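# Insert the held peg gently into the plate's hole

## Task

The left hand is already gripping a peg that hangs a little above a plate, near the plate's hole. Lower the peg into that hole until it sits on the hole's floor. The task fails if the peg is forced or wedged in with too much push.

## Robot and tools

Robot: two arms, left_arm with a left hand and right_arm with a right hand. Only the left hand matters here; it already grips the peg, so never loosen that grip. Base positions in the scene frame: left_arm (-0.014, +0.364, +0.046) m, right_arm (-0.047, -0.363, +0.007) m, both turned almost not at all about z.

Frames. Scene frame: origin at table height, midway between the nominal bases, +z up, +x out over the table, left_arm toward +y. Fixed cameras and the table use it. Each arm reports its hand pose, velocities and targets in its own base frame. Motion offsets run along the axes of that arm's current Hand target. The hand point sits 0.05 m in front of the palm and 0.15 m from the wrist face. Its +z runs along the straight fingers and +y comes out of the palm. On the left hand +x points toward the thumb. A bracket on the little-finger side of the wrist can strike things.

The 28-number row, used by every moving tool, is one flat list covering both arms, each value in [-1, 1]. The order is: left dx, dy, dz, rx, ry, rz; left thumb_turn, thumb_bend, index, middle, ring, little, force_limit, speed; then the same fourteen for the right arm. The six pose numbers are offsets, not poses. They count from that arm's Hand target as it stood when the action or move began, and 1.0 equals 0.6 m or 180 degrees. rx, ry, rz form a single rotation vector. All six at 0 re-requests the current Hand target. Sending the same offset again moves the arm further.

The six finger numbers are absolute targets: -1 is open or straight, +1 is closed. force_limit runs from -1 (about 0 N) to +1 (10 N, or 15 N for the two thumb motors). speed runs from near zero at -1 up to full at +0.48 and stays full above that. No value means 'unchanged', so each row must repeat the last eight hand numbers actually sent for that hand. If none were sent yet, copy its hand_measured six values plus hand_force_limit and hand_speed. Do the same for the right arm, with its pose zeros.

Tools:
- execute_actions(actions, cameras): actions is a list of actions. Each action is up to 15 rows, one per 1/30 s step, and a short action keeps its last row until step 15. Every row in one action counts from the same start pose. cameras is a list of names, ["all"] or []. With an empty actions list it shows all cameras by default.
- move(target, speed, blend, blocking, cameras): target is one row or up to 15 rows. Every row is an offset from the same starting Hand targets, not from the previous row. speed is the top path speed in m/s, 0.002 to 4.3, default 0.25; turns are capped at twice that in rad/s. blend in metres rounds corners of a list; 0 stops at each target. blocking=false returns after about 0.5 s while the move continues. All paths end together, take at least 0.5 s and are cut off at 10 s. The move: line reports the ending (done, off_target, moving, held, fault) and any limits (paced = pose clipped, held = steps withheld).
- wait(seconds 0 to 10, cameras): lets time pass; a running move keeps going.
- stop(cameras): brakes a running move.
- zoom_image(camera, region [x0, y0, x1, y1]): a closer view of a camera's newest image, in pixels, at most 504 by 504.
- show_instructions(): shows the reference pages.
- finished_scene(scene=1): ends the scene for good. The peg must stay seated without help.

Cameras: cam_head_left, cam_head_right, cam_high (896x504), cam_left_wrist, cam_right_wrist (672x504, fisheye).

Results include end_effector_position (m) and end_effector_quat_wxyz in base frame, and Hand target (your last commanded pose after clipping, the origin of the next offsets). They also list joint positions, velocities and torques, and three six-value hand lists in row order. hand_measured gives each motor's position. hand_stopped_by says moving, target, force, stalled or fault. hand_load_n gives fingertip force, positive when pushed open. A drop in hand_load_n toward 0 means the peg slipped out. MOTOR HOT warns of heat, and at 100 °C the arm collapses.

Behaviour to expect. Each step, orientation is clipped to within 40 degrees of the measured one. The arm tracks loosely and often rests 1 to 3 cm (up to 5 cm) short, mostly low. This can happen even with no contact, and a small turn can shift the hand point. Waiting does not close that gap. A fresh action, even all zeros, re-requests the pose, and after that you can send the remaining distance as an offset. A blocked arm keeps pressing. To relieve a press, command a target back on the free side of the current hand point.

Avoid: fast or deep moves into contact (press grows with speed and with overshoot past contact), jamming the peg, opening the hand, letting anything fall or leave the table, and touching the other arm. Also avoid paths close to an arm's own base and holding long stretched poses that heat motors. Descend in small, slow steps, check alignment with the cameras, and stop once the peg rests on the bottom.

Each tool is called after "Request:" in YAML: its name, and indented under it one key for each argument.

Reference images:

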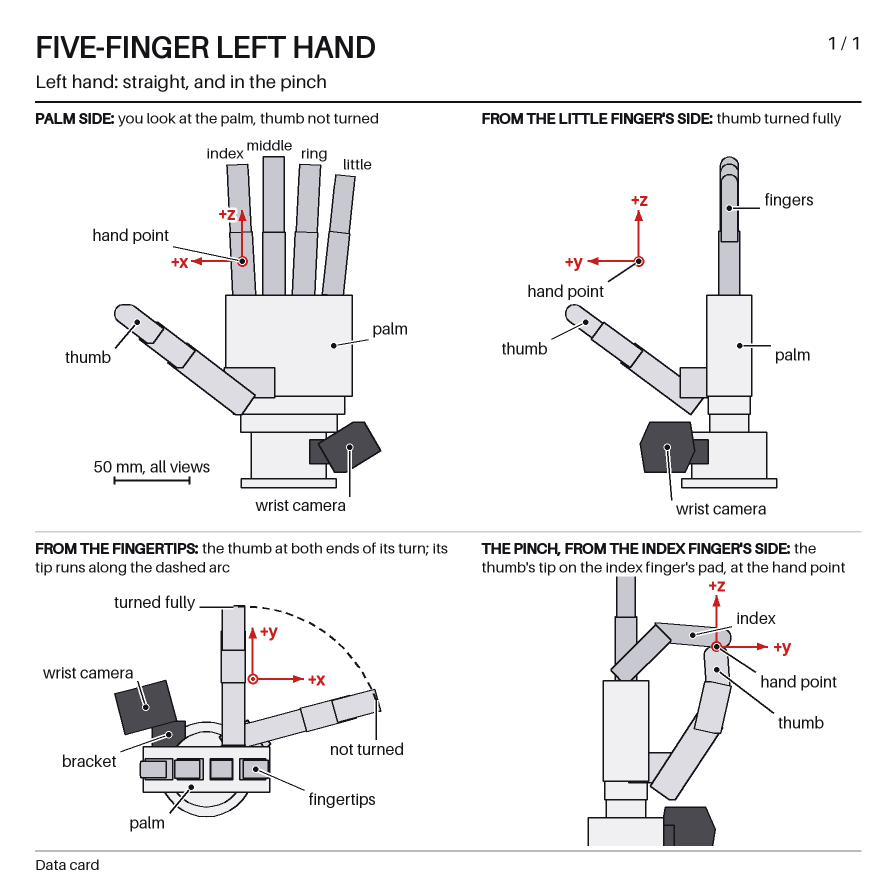

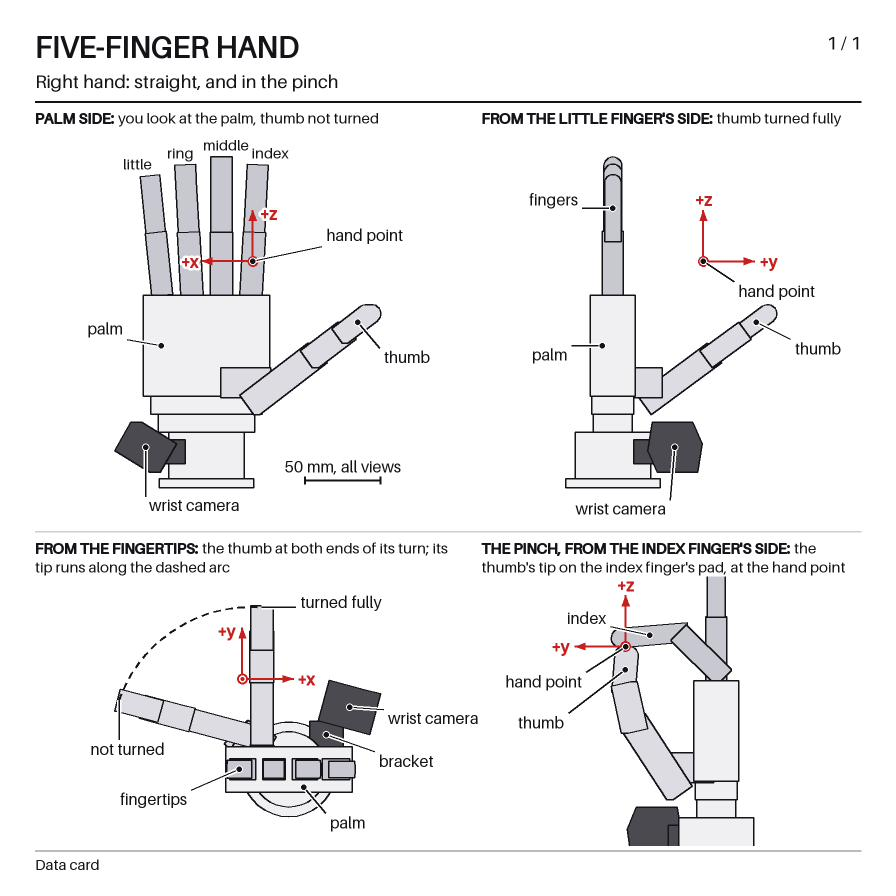

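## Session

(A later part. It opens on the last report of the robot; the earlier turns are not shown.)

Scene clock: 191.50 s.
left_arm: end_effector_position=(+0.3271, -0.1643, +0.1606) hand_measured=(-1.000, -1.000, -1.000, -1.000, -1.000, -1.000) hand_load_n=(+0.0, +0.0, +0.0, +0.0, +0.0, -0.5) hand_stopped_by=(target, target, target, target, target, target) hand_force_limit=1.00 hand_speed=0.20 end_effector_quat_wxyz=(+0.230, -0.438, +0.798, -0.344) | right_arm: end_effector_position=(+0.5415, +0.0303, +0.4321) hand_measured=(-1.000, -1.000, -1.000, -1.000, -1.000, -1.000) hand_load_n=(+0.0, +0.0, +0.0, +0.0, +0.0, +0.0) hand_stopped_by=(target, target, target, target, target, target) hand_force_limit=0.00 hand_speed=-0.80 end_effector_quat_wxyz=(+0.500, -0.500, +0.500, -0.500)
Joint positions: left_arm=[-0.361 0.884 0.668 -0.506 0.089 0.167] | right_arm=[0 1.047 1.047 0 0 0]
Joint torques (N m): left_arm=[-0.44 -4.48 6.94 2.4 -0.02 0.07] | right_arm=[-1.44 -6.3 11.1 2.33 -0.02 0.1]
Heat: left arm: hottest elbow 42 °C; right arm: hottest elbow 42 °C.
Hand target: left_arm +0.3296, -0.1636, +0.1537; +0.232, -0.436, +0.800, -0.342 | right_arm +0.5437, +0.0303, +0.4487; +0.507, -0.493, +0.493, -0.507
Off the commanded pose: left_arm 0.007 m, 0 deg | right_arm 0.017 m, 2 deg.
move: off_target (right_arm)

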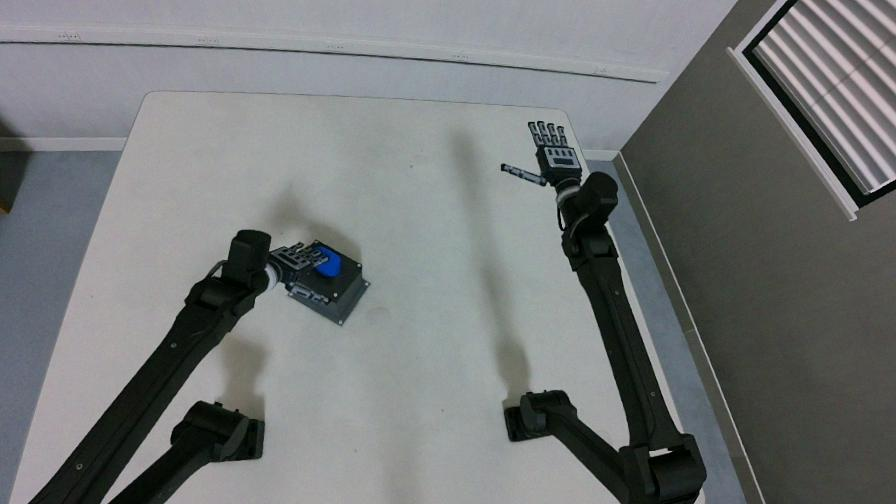

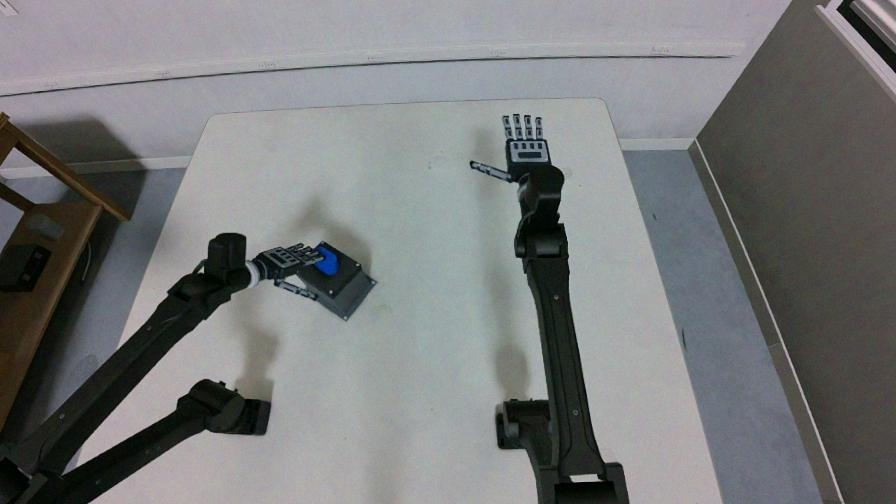

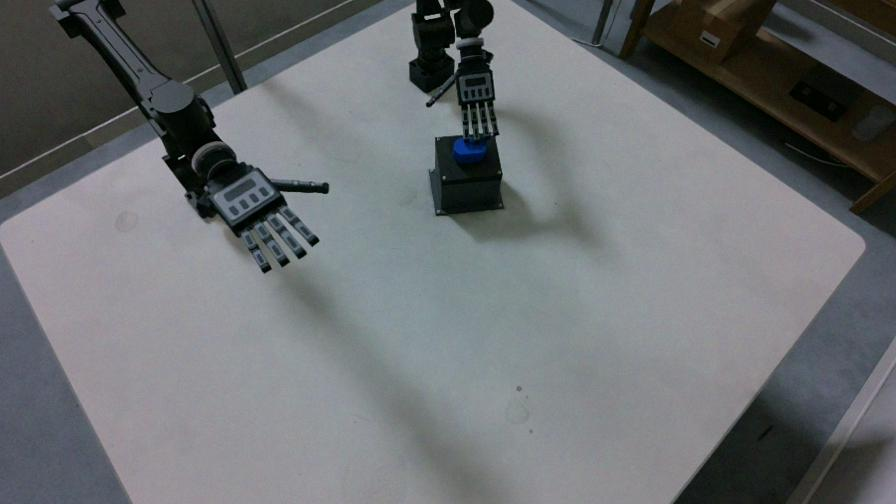

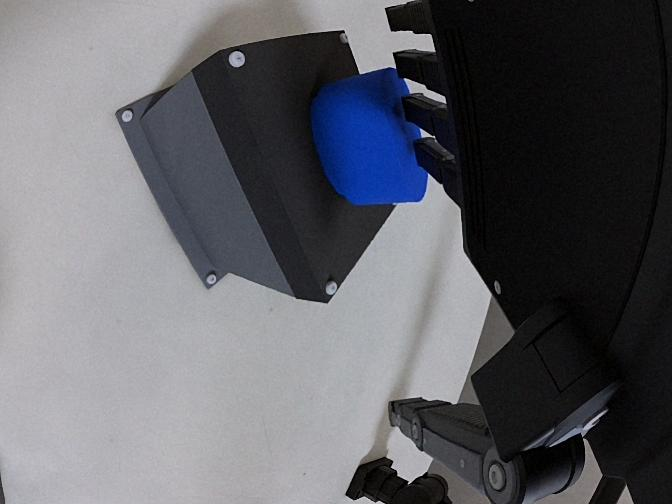

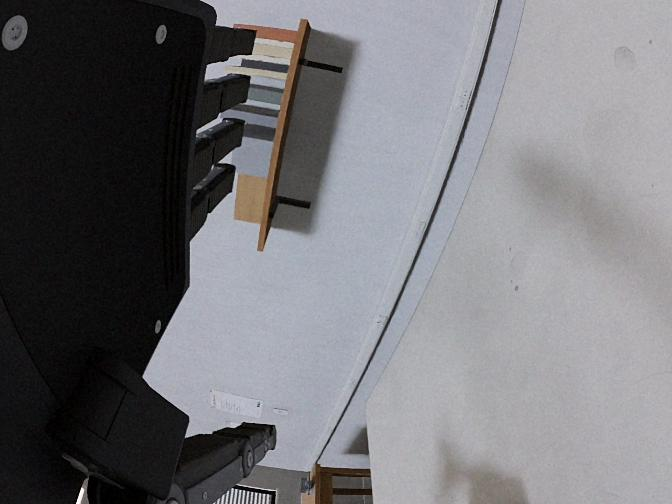

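Request:
move:
  target: [0.0008,0.0042,0.0088,0,0,0,-1,-1,-1,-1,-1,-1,1,0.2,0,0,0,0,0,0,-1,-1,-1,-1,-1,-1,0,-0.8]
  speed: 0.02
  cameras: ["all"]

Request:
zoom_image:
  camera: "cam_left_wrist"
  region: [240, 30, 480, 210]

Request:
zoom_image:
  camera: "cam_head_left"
  region: [420, 240, 600, 380]

Scene clock: 193.23 s.
left_arm: end_effector_position=(+0.3299, -0.1651, +0.1565) hand_measured=(-1.000, -1.000, -1.000, -1.000, -1.000, -1.000) hand_load_n=(+0.0, +0.0, +0.0, +0.0, +0.0, +0.0) hand_stopped_by=(target, target, target, target, target, target) hand_force_limit=1.00 hand_speed=0.20 end_effector_quat_wxyz=(+0.232, -0.437, +0.798, -0.344) | right_arm: end_effector_position=(+0.5415, +0.0303, +0.4321) hand_measured=(-1.000, -1.000, -1.000, -1.000, -1.000, -1.000) hand_load_n=(+0.0, +0.0, +0.0, +0.0, +0.0, +0.0) hand_stopped_by=(target, target, target, target, target, target) hand_force_limit=0.00 hand_speed=-0.80 end_effector_quat_wxyz=(+0.500, -0.500, +0.500, -0.500)
Joint positions: left_arm=[-0.361 0.894 0.661 -0.485 0.088 0.167] | right_arm=[0 1.047 1.047 0 0 0]
Joint torques (N m): left_arm=[-0.73 -4.37 6.76 2.43 -0.01 0.06] | right_arm=[-1.44 -6.24 11.12 2.33 -0.02 0.11]
Heat: left arm: hottest elbow 41 °C; right arm: hottest elbow 42 °C.
Hand target: left_arm +0.3314, -0.1649, +0.1481; +0.232, -0.436, +0.800, -0.341 | right_arm +0.5437, +0.0303, +0.4487; +0.507, -0.493, +0.493, -0.507
Off the commanded pose: left_arm 0.008 m, 0 deg | right_arm 0.017 m, 2 deg.
move: off_target (right_arm)

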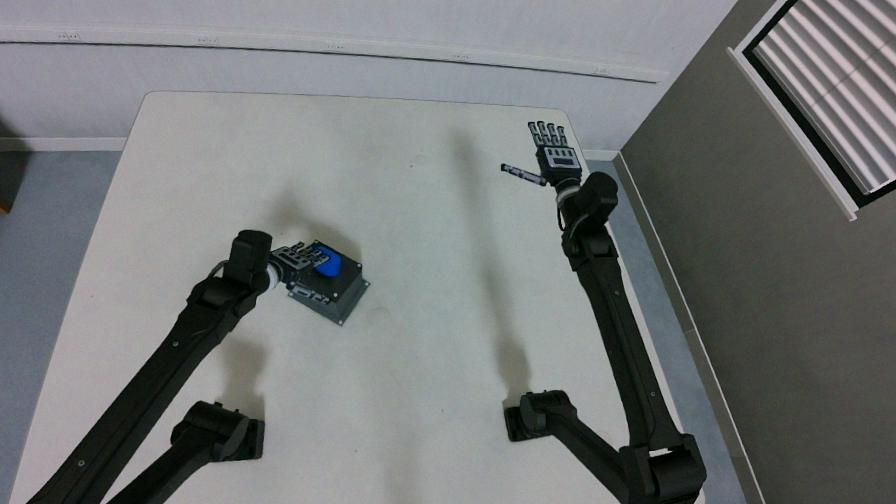

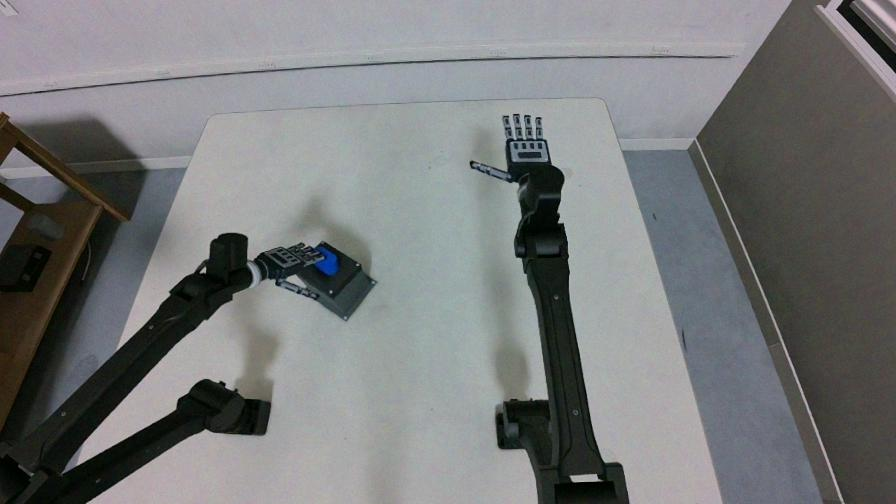

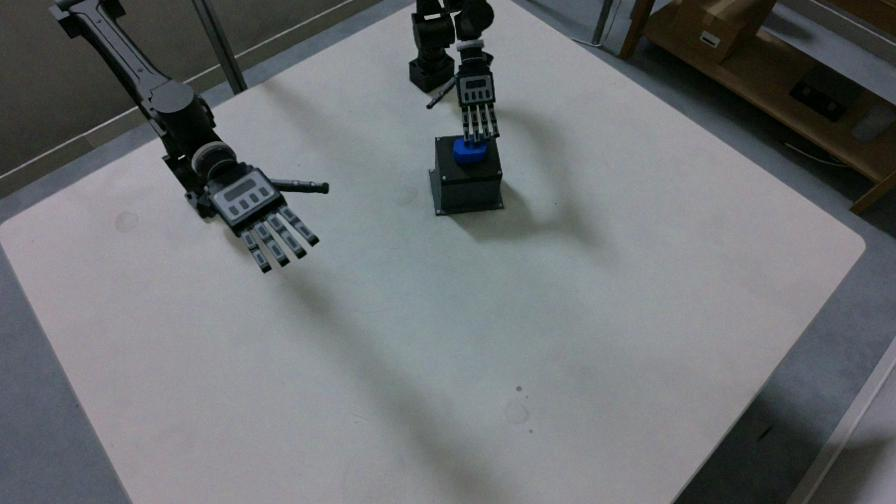

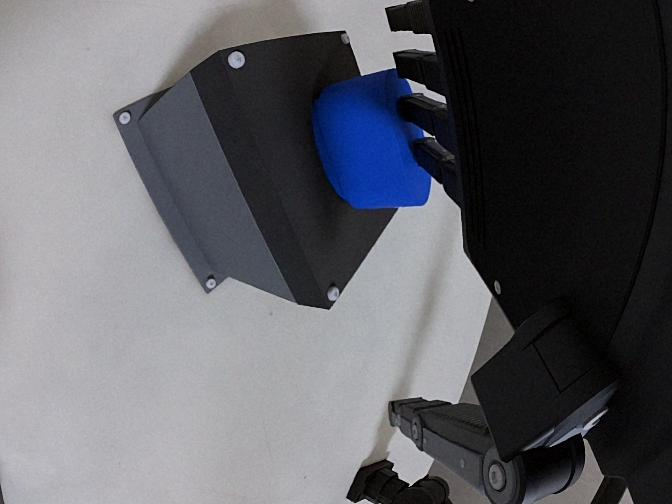

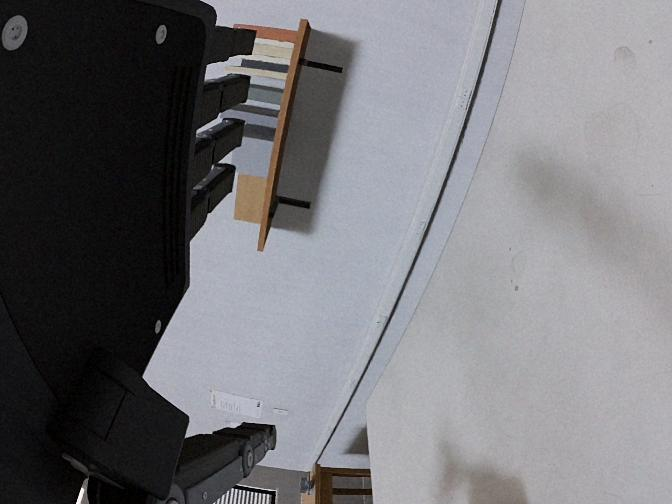

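Scaled by 2.100 from the camera's 672x504 image, which has a finer 960x720 frame.

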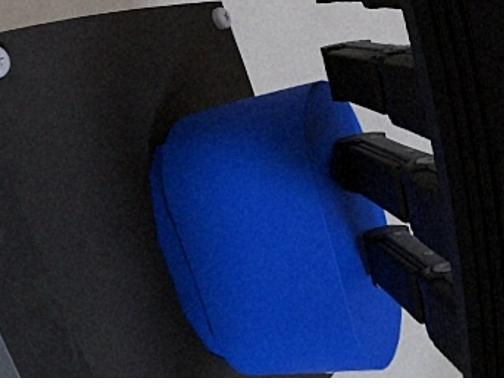

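Scaled by 2.800 from the camera's 896x504 image, which has a finer 1280x720 frame.

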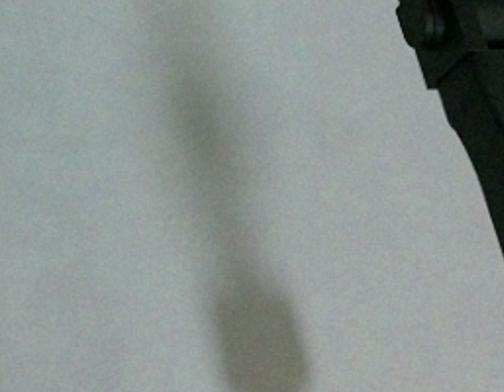

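Request:
zoom_image:
  camera: "cam_high"
  region: [420, 110, 520, 190]

Request:
zoom_image:
  camera: "cam_head_left"
  region: [270, 230, 380, 310]

Scaled by 5.040 from the camera's 896x504 image, which has a finer 1280x720 frame.

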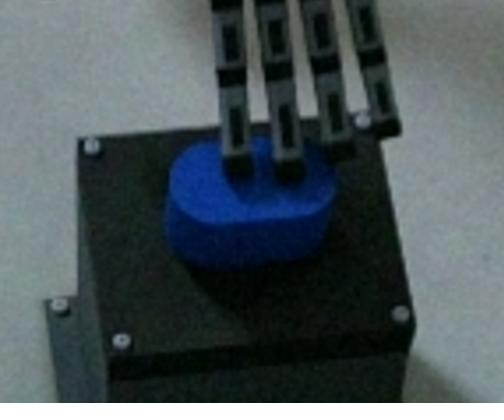

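Scaled by 4.582 from the camera's 896x504 image, which has a finer 1280x720 frame.

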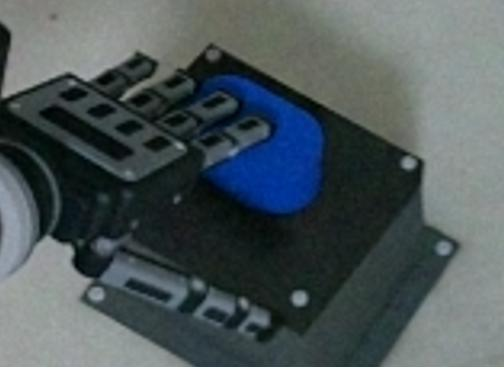

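Request:
move:
  target: [0.0008,0.0030,0.0116,0,0,0,-1,-1,-1,-1,-1,-1,1,0.2,0,0,0,0,0,0,-1,-1,-1,-1,-1,-1,0,-0.8]
  speed: 0.02
  cameras: ["cam_high","cam_left_wrist","cam_head_left"]

Request:
zoom_image:
  camera: "cam_left_wrist"
  region: [240, 30, 480, 210]

Request:
zoom_image:
  camera: "cam_high"
  region: [420, 110, 520, 190]

Scene clock: 194.83 s.
left_arm: end_effector_position=(+0.3353, -0.1669, +0.1544) hand_measured=(-1.000, -1.000, -1.000, -1.000, -1.000, -1.000) hand_load_n=(+0.0, +0.0, +0.0, +0.0, +0.0, +0.0) hand_stopped_by=(target, target, target, target, target, target) hand_force_limit=1.00 hand_speed=0.20 end_effector_quat_wxyz=(+0.235, -0.436, +0.796, -0.348) | right_arm: end_effector_position=(+0.5415, +0.0303, +0.4321) hand_measured=(-1.000, -1.000, -1.000, -1.000, -1.000, -1.000) hand_load_n=(+0.0, +0.0, +0.0, +0.0, +0.0, +0.0) hand_stopped_by=(target, target, target, target, target, target) hand_force_limit=0.00 hand_speed=-0.80 end_effector_quat_wxyz=(+0.500, -0.500, +0.500, -0.500)
Joint positions: left_arm=[-0.361 0.908 0.657 -0.456 0.086 0.167] | right_arm=[0 1.047 1.047 0 0 0]
Joint torques (N m): left_arm=[-0.79 -4.13 6.54 2.25 -0.05 0.03] | right_arm=[-1.44 -6.3 11.11 2.33 -0.01 0.1]
Heat: left arm: hottest elbow 41 °C; right arm: hottest elbow 42 °C.
Hand target: left_arm +0.3349, -0.1670, +0.1423; +0.232, -0.436, +0.800, -0.342 | right_arm +0.5437, +0.0303, +0.4487; +0.507, -0.493, +0.493, -0.507
Off the commanded pose: left_arm 0.012 m, 1 deg | right_arm 0.017 m, 2 deg.
move: off_target (left_arm, right_arm)
Images, in order (width x height): cam_head_left 896x504, cam_high 896x504, cam_left_wrist 672x504.

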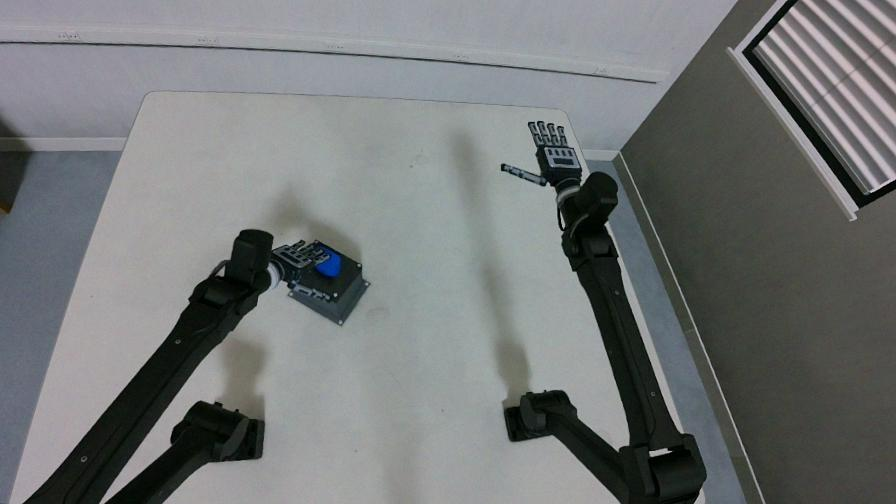

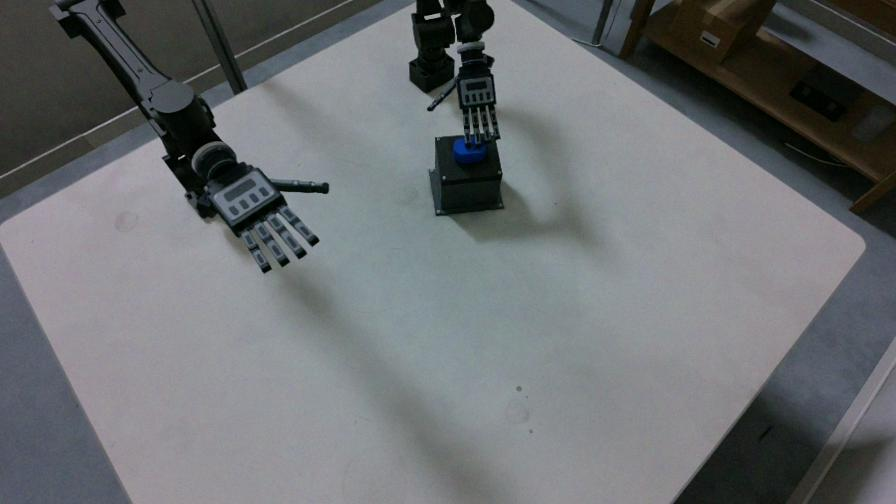

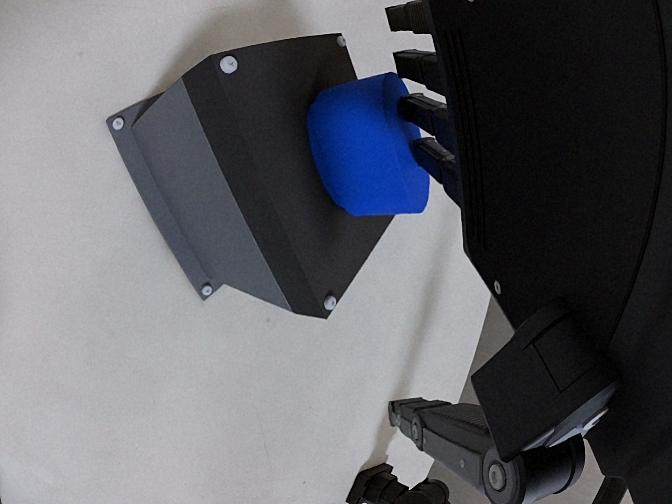

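Scaled by 2.100 from the camera's 672x504 image, which has a finer 960x720 frame.

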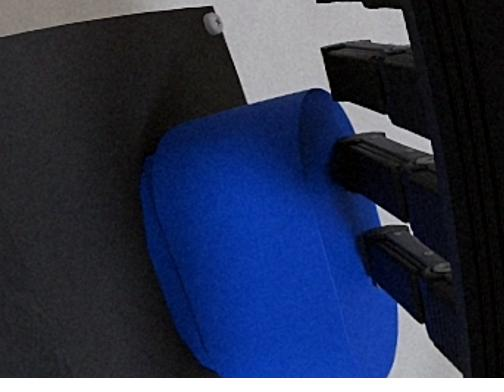

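Scaled by 5.040 from the camera's 896x504 image, which has a finer 1280x720 frame.

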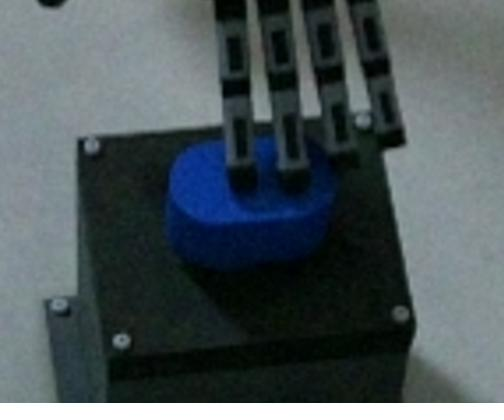

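Request:
move:
  target: [0.0006,0.0090,0.0050,0,0,0,-1,-1,-1,-1,-1,-1,1,0.2,0,0,0,0,0,0,-1,-1,-1,-1,-1,-1,0,-0.8]
  speed: 0.02
  cameras: ["cam_high","cam_left_wrist"]

Request:
zoom_image:
  camera: "cam_left_wrist"
  region: [240, 30, 480, 210]

Request:
zoom_image:
  camera: "cam_high"
  region: [420, 110, 520, 190]

Scene clock: 196.07 s.
left_arm: end_effector_position=(+0.3370, -0.1675, +0.1528) hand_measured=(-1.000, -1.000, -1.000, -1.000, -1.000, -1.000) hand_load_n=(+0.0, +0.0, +0.0, +0.5, +0.0, +0.0) hand_stopped_by=(target, target, target, target, target, target) hand_force_limit=1.00 hand_speed=0.20 end_effector_quat_wxyz=(+0.239, -0.435, +0.794, -0.352) | right_arm: end_effector_position=(+0.5415, +0.0303, +0.4321) hand_measured=(-1.000, -1.000, -1.000, -1.000, -1.000, -1.000) hand_load_n=(+0.0, +0.0, -0.5, +0.0, +0.0, +0.0) hand_stopped_by=(target, target, target, target, target, target) hand_force_limit=0.00 hand_speed=-0.80 end_effector_quat_wxyz=(+0.500, -0.500, +0.500, -0.500)
Joint positions: left_arm=[-0.361 0.908 0.648 -0.434 0.086 0.167] | right_arm=[0 1.047 1.047 0 0 0]
Joint torques (N m): left_arm=[-0.73 -4.01 6.16 2.09 -0.02 0.03] | right_arm=[-1.38 -6.3 11.07 2.35 -0.03 0.1]
Heat: left arm: hottest elbow 41 °C; right arm: hottest elbow 42 °C.
Hand target: left_arm +0.3338, -0.1662, +0.1362; +0.232, -0.436, +0.800, -0.342 | right_arm +0.5437, +0.0303, +0.4487; +0.507, -0.493, +0.493, -0.507
Off the commanded pose: left_arm 0.017 m, 2 deg | right_arm 0.017 m, 2 deg.
move: off_target (left_arm, right_arm)
Images, in order (width x height): cam_high 896x504, cam_left_wrist 672x504.

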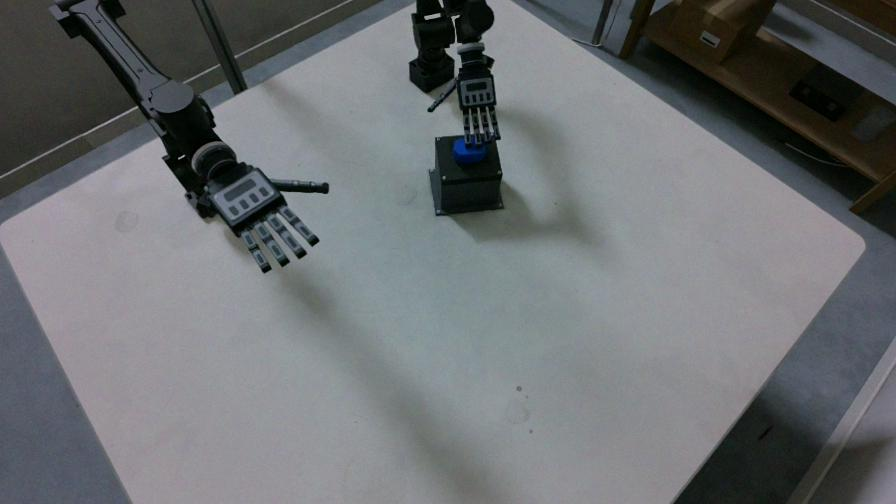

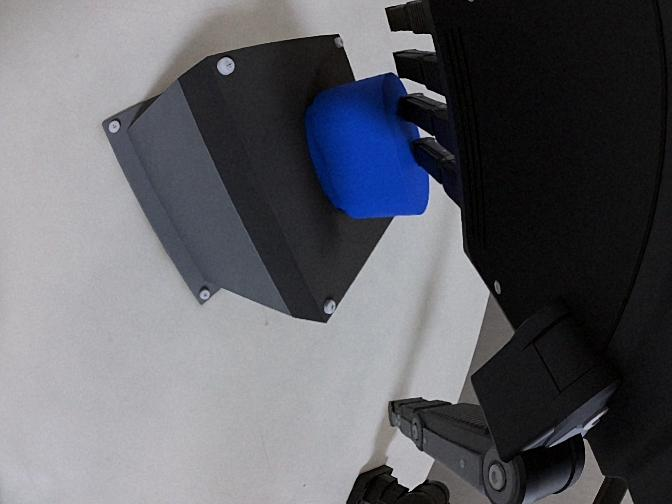

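Scaled by 2.100 from the camera's 672x504 image, which has a finer 960x720 frame.

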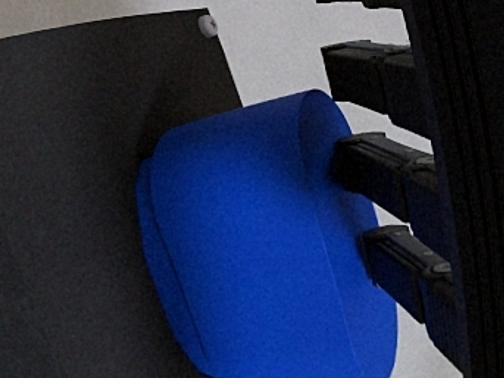

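Scaled by 5.040 from the camera's 896x504 image, which has a finer 1280x720 frame.

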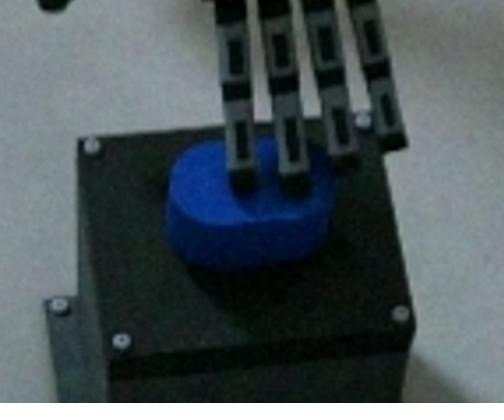

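Request:
move:
  target: [0.0006,0.0110,0.0050,0,0,0,-1,-1,-1,-1,-1,-1,1,0.2,0,0,0,0,0,0,-1,-1,-1,-1,-1,-1,0,-0.8]
  speed: 0.02
  cameras: ["cam_high","cam_left_wrist"]

Request:
zoom_image:
  camera: "cam_left_wrist"
  region: [240, 30, 480, 210]

Request:
zoom_image:
  camera: "cam_high"
  region: [420, 110, 520, 190]

Scene clock: 197.43 s.
left_arm: end_effector_position=(+0.3389, -0.1682, +0.1510) hand_measured=(-1.000, -1.000, -1.000, -1.000, -1.000, -1.000) hand_load_n=(+0.0, +0.0, +0.0, +0.5, +0.0, +0.0) hand_stopped_by=(target, target, target, target, target, target) hand_force_limit=1.00 hand_speed=0.20 end_effector_quat_wxyz=(+0.243, -0.433, +0.791, -0.357) | right_arm: end_effector_position=(+0.5415, +0.0303, +0.4321) hand_measured=(-1.000, -1.000, -1.000, -1.000, -1.000, -1.000) hand_load_n=(+0.0, +0.0, +0.0, +0.0, +0.0, +0.0) hand_stopped_by=(target, target, target, target, target, target) hand_force_limit=0.00 hand_speed=-0.80 end_effector_quat_wxyz=(+0.500, -0.500, +0.500, -0.500)
Joint positions: left_arm=[-0.361 0.908 0.636 -0.408 0.086 0.167] | right_arm=[0 1.047 1.047 0 0 0]
Joint torques (N m): left_arm=[-0.62 -3.96 5.65 1.77 0.02 0.06] | right_arm=[-1.38 -6.3 11.08 2.32 -0.02 0.1]
Heat: left arm: hottest elbow 41 °C; right arm: hottest elbow 42 °C.
Hand target: left_arm +0.3321, -0.1651, +0.1294; +0.232, -0.436, +0.800, -0.342 | right_arm +0.5437, +0.0303, +0.4487; +0.507, -0.493, +0.493, -0.507
Off the commanded pose: left_arm 0.023 m, 2 deg | right_arm 0.017 m, 2 deg.
move: off_target (left_arm, right_arm)
Images, in order (width x height): cam_high 896x504, cam_left_wrist 672x504.

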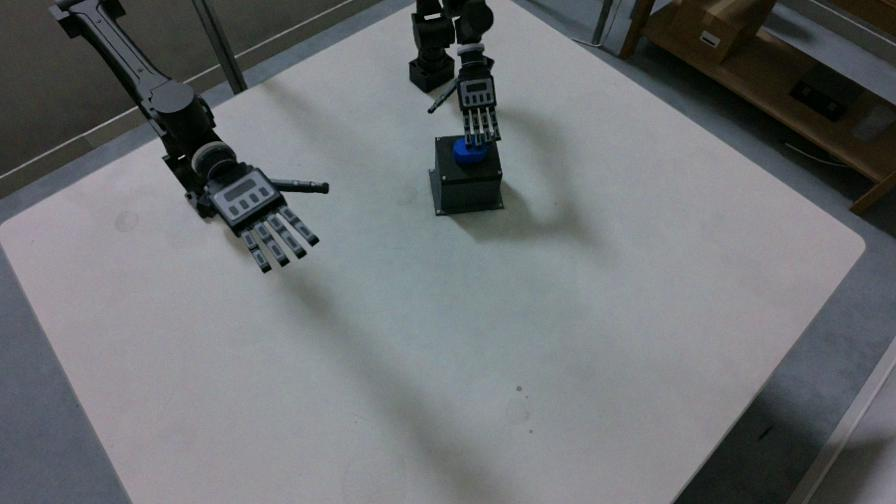

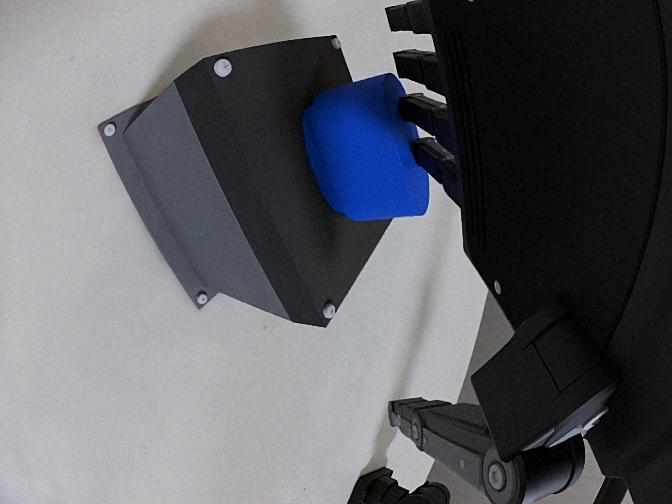

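Scaled by 2.100 from the camera's 672x504 image, which has a finer 960x720 frame.

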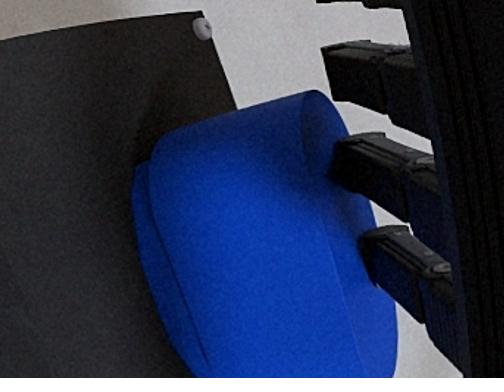

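Scaled by 5.040 from the camera's 896x504 image, which has a finer 1280x720 frame.

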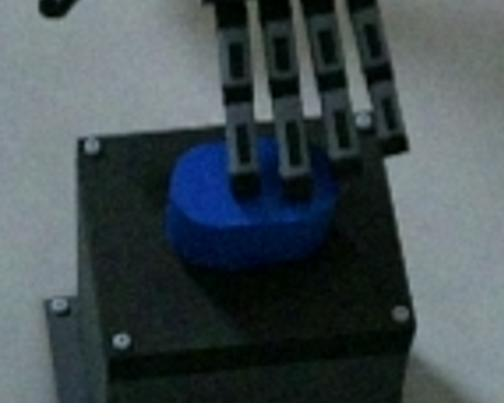

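Request:
move:
  target: [0.0010,0.0165,0.0080,0,0,0,-1,-1,-1,-1,-1,-1,1,0.2,0,0,0,0,0,0,-1,-1,-1,-1,-1,-1,0,-0.8]
  speed: 0.02
  cameras: ["cam_high","cam_left_wrist","cam_head_left"]

Request:
zoom_image:
  camera: "cam_left_wrist"
  region: [240, 30, 480, 210]

Request:
zoom_image:
  camera: "cam_high"
  region: [420, 110, 520, 190]

Scene clock: 198.97 s.
left_arm: end_effector_position=(+0.3411, -0.1693, +0.1477) hand_measured=(-1.000, -1.000, -1.000, -1.000, -1.000, -1.000) hand_load_n=(+0.0, +0.0, +0.0, +0.5, +0.0, +0.0) hand_stopped_by=(target, target, target, target, target, target) hand_force_limit=1.00 hand_speed=0.20 end_effector_quat_wxyz=(+0.249, -0.430, +0.787, -0.365) | right_arm: end_effector_position=(+0.5415, +0.0303, +0.4321) hand_measured=(-1.000, -1.000, -1.000, -1.000, -1.000, -1.000) hand_load_n=(-0.5, +0.0, +0.0, +0.0, +0.0, +0.0) hand_stopped_by=(target, target, target, target, target, target) hand_force_limit=0.00 hand_speed=-0.80 end_effector_quat_wxyz=(+0.500, -0.500, +0.500, -0.500)
Joint positions: left_arm=[-0.361 0.908 0.617 -0.368 0.088 0.167] | right_arm=[0 1.047 1.047 0 0 0]
Joint torques (N m): left_arm=[-0.44 -3.9 5.05 1.29 0.06 0.07] | right_arm=[-1.38 -6.24 11.12 2.32 -0.02 0.09]
Heat: left arm: hottest elbow 41 °C; right arm: hottest elbow 42 °C.
Hand target: left_arm +0.3296, -0.1634, +0.1186; +0.232, -0.436, +0.800, -0.341 | right_arm +0.5437, +0.0303, +0.4487; +0.507, -0.493, +0.493, -0.507
Off the commanded pose: left_arm 0.032 m, 4 deg | right_arm 0.017 m, 2 deg.
move: off_target (left_arm, right_arm)
Images, in order (width x height): cam_head_left 896x504, cam_high 896x504, cam_left_wrist 672x504.

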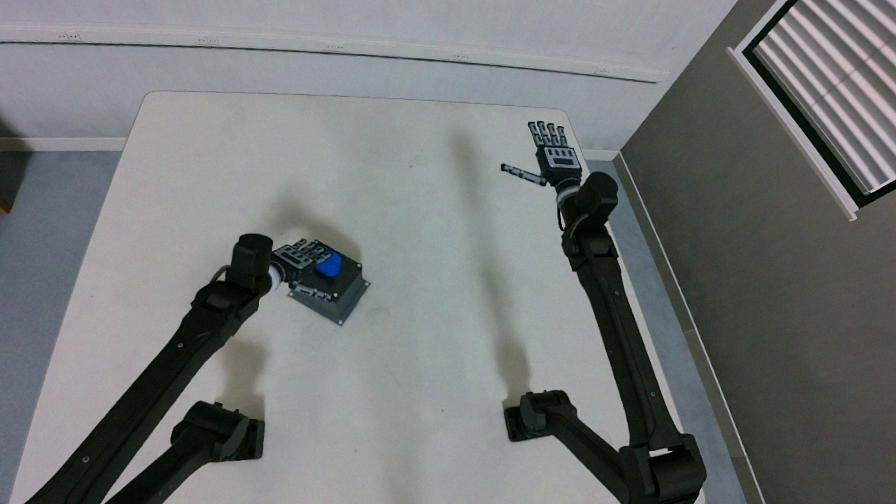

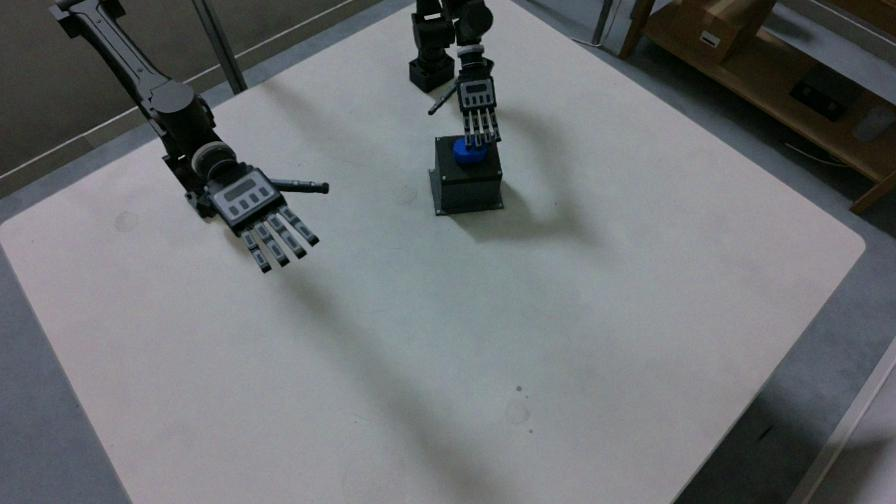

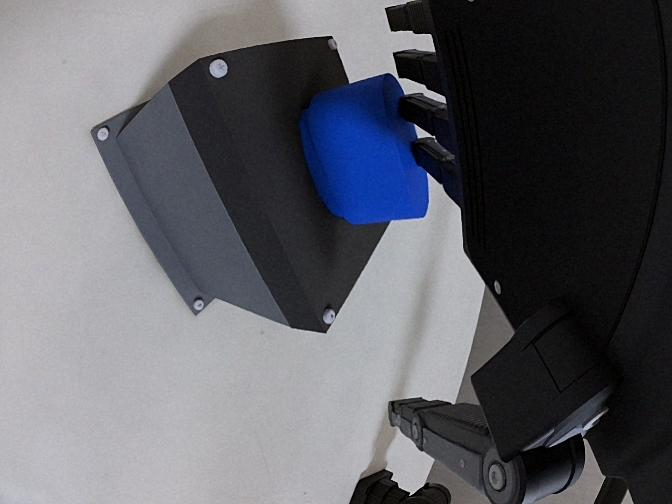

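Scaled by 2.100 from the camera's 672x504 image, which has a finer 960x720 frame.

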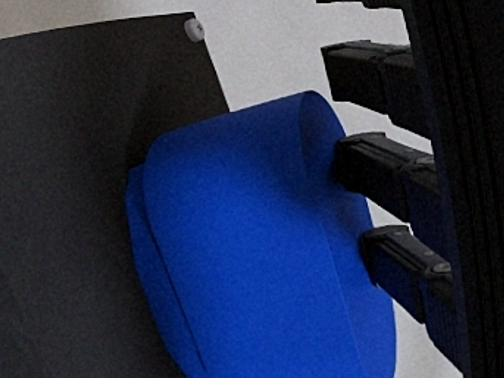

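Scaled by 5.040 from the camera's 896x504 image, which has a finer 1280x720 frame.

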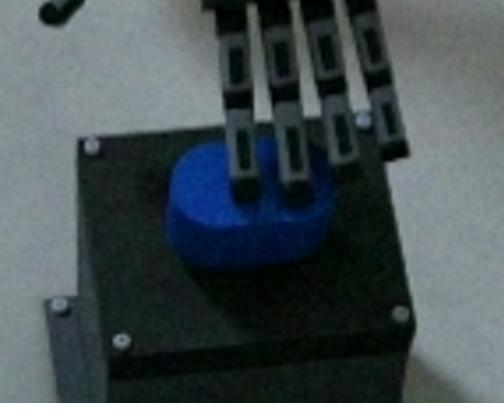

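Request:
move:
  target: [-0.0094,-0.1106,-0.0735,0,0,0,-1,-1,-1,-1,-1,-1,1,0.2,0,0,0,0,0,0,-1,-1,-1,-1,-1,-1,0,-0.8]
  speed: 0.06
  cameras: ["cam_high","cam_left_wrist","cam_head_left"]

Request:
zoom_image:
  camera: "cam_left_wrist"
  region: [240, 30, 480, 210]

Request:
zoom_image:
  camera: "cam_high"
  region: [420, 110, 520, 190]

Scene clock: 201.67 s.
left_arm: end_effector_position=(+0.3251, -0.1626, +0.1690) hand_measured=(-1.000, -1.000, -1.000, -1.000, -1.000, -1.000) hand_load_n=(-0.5, +0.0, +0.0, +0.0, +0.0, +0.0) hand_stopped_by=(target, target, target, target, target, target) hand_force_limit=1.00 hand_speed=0.20 end_effector_quat_wxyz=(+0.218, -0.444, +0.805, -0.327) | right_arm: end_effector_position=(+0.5415, +0.0303, +0.4321) hand_measured=(-1.000, -1.000, -1.000, -1.000, -1.000, -1.000) hand_load_n=(+0.0, +0.0, +0.0, +0.0, +0.0, +0.0) hand_stopped_by=(target, target, target, target, target, target) hand_force_limit=0.00 hand_speed=-0.80 end_effector_quat_wxyz=(+0.500, -0.500, +0.500, -0.500)
Joint positions: left_arm=[-0.361 0.898 0.716 -0.584 0.084 0.167] | right_arm=[0 1.047 1.047 0 0 0]
Joint torques (N m): left_arm=[-0.67 -5.3 11.82 1.02 -0.02 0.02] | right_arm=[-1.38 -6.3 11.08 2.29 -0.02 0.1]
Heat: left arm: hottest elbow 41 °C; right arm: hottest elbow 42 °C.
Hand target: left_arm +0.3389, -0.1690, +0.1979; +0.232, -0.436, +0.800, -0.341 | right_arm +0.5437, +0.0303, +0.4487; +0.507, -0.493, +0.493, -0.507
Off the commanded pose: left_arm 0.032 m, 3 deg | right_arm 0.017 m, 2 deg.
move: off_target (left_arm, right_arm)
Images, in order (width x height): cam_head_left 896x504, cam_high 896x504, cam_left_wrist 672x504.

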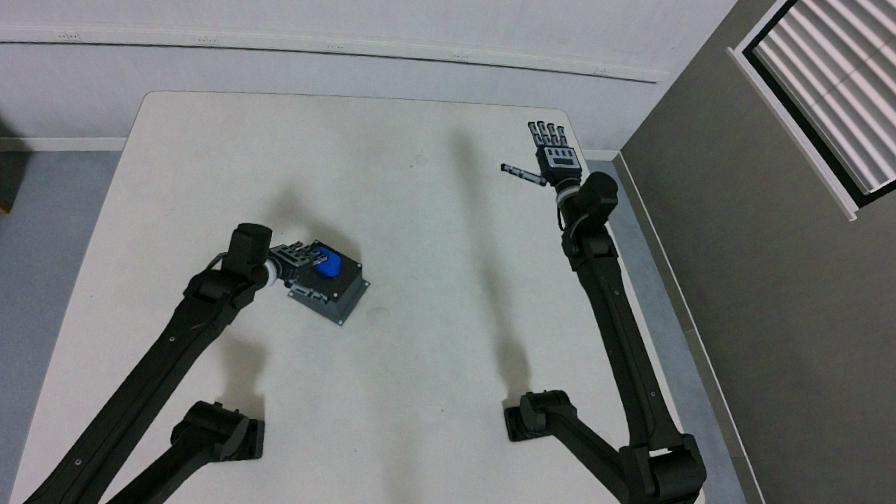

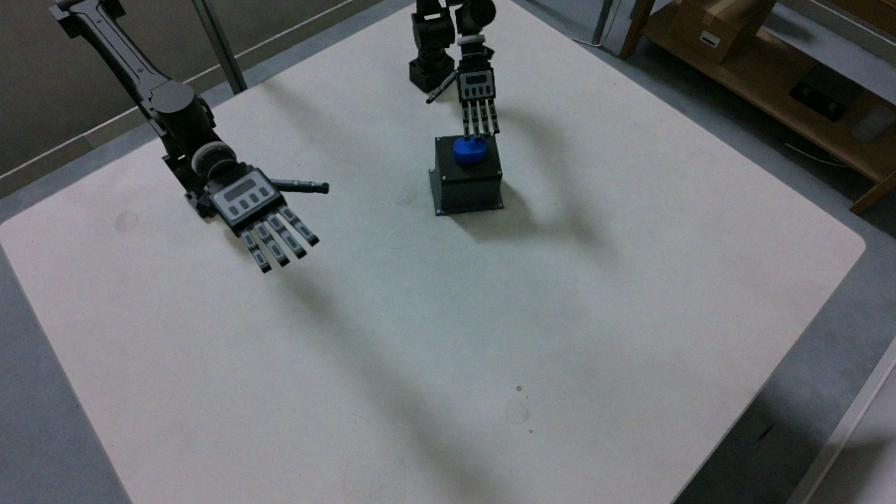

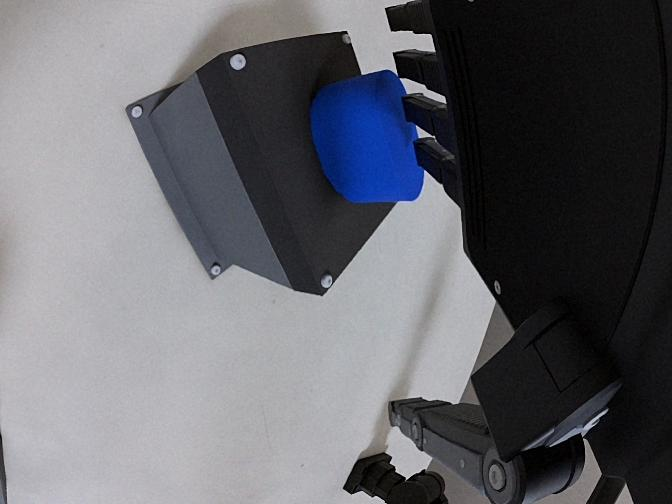

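Scaled by 2.100 from the camera's 672x504 image, which has a finer 960x720 frame.

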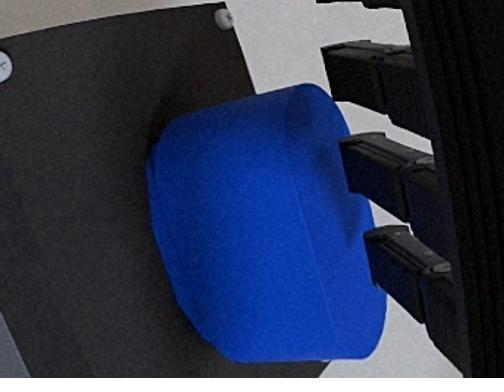

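Scaled by 5.040 from the camera's 896x504 image, which has a finer 1280x720 frame.

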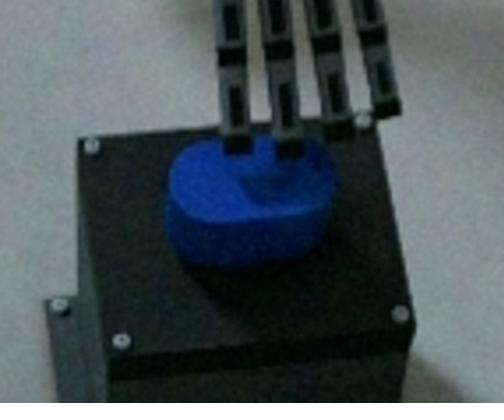

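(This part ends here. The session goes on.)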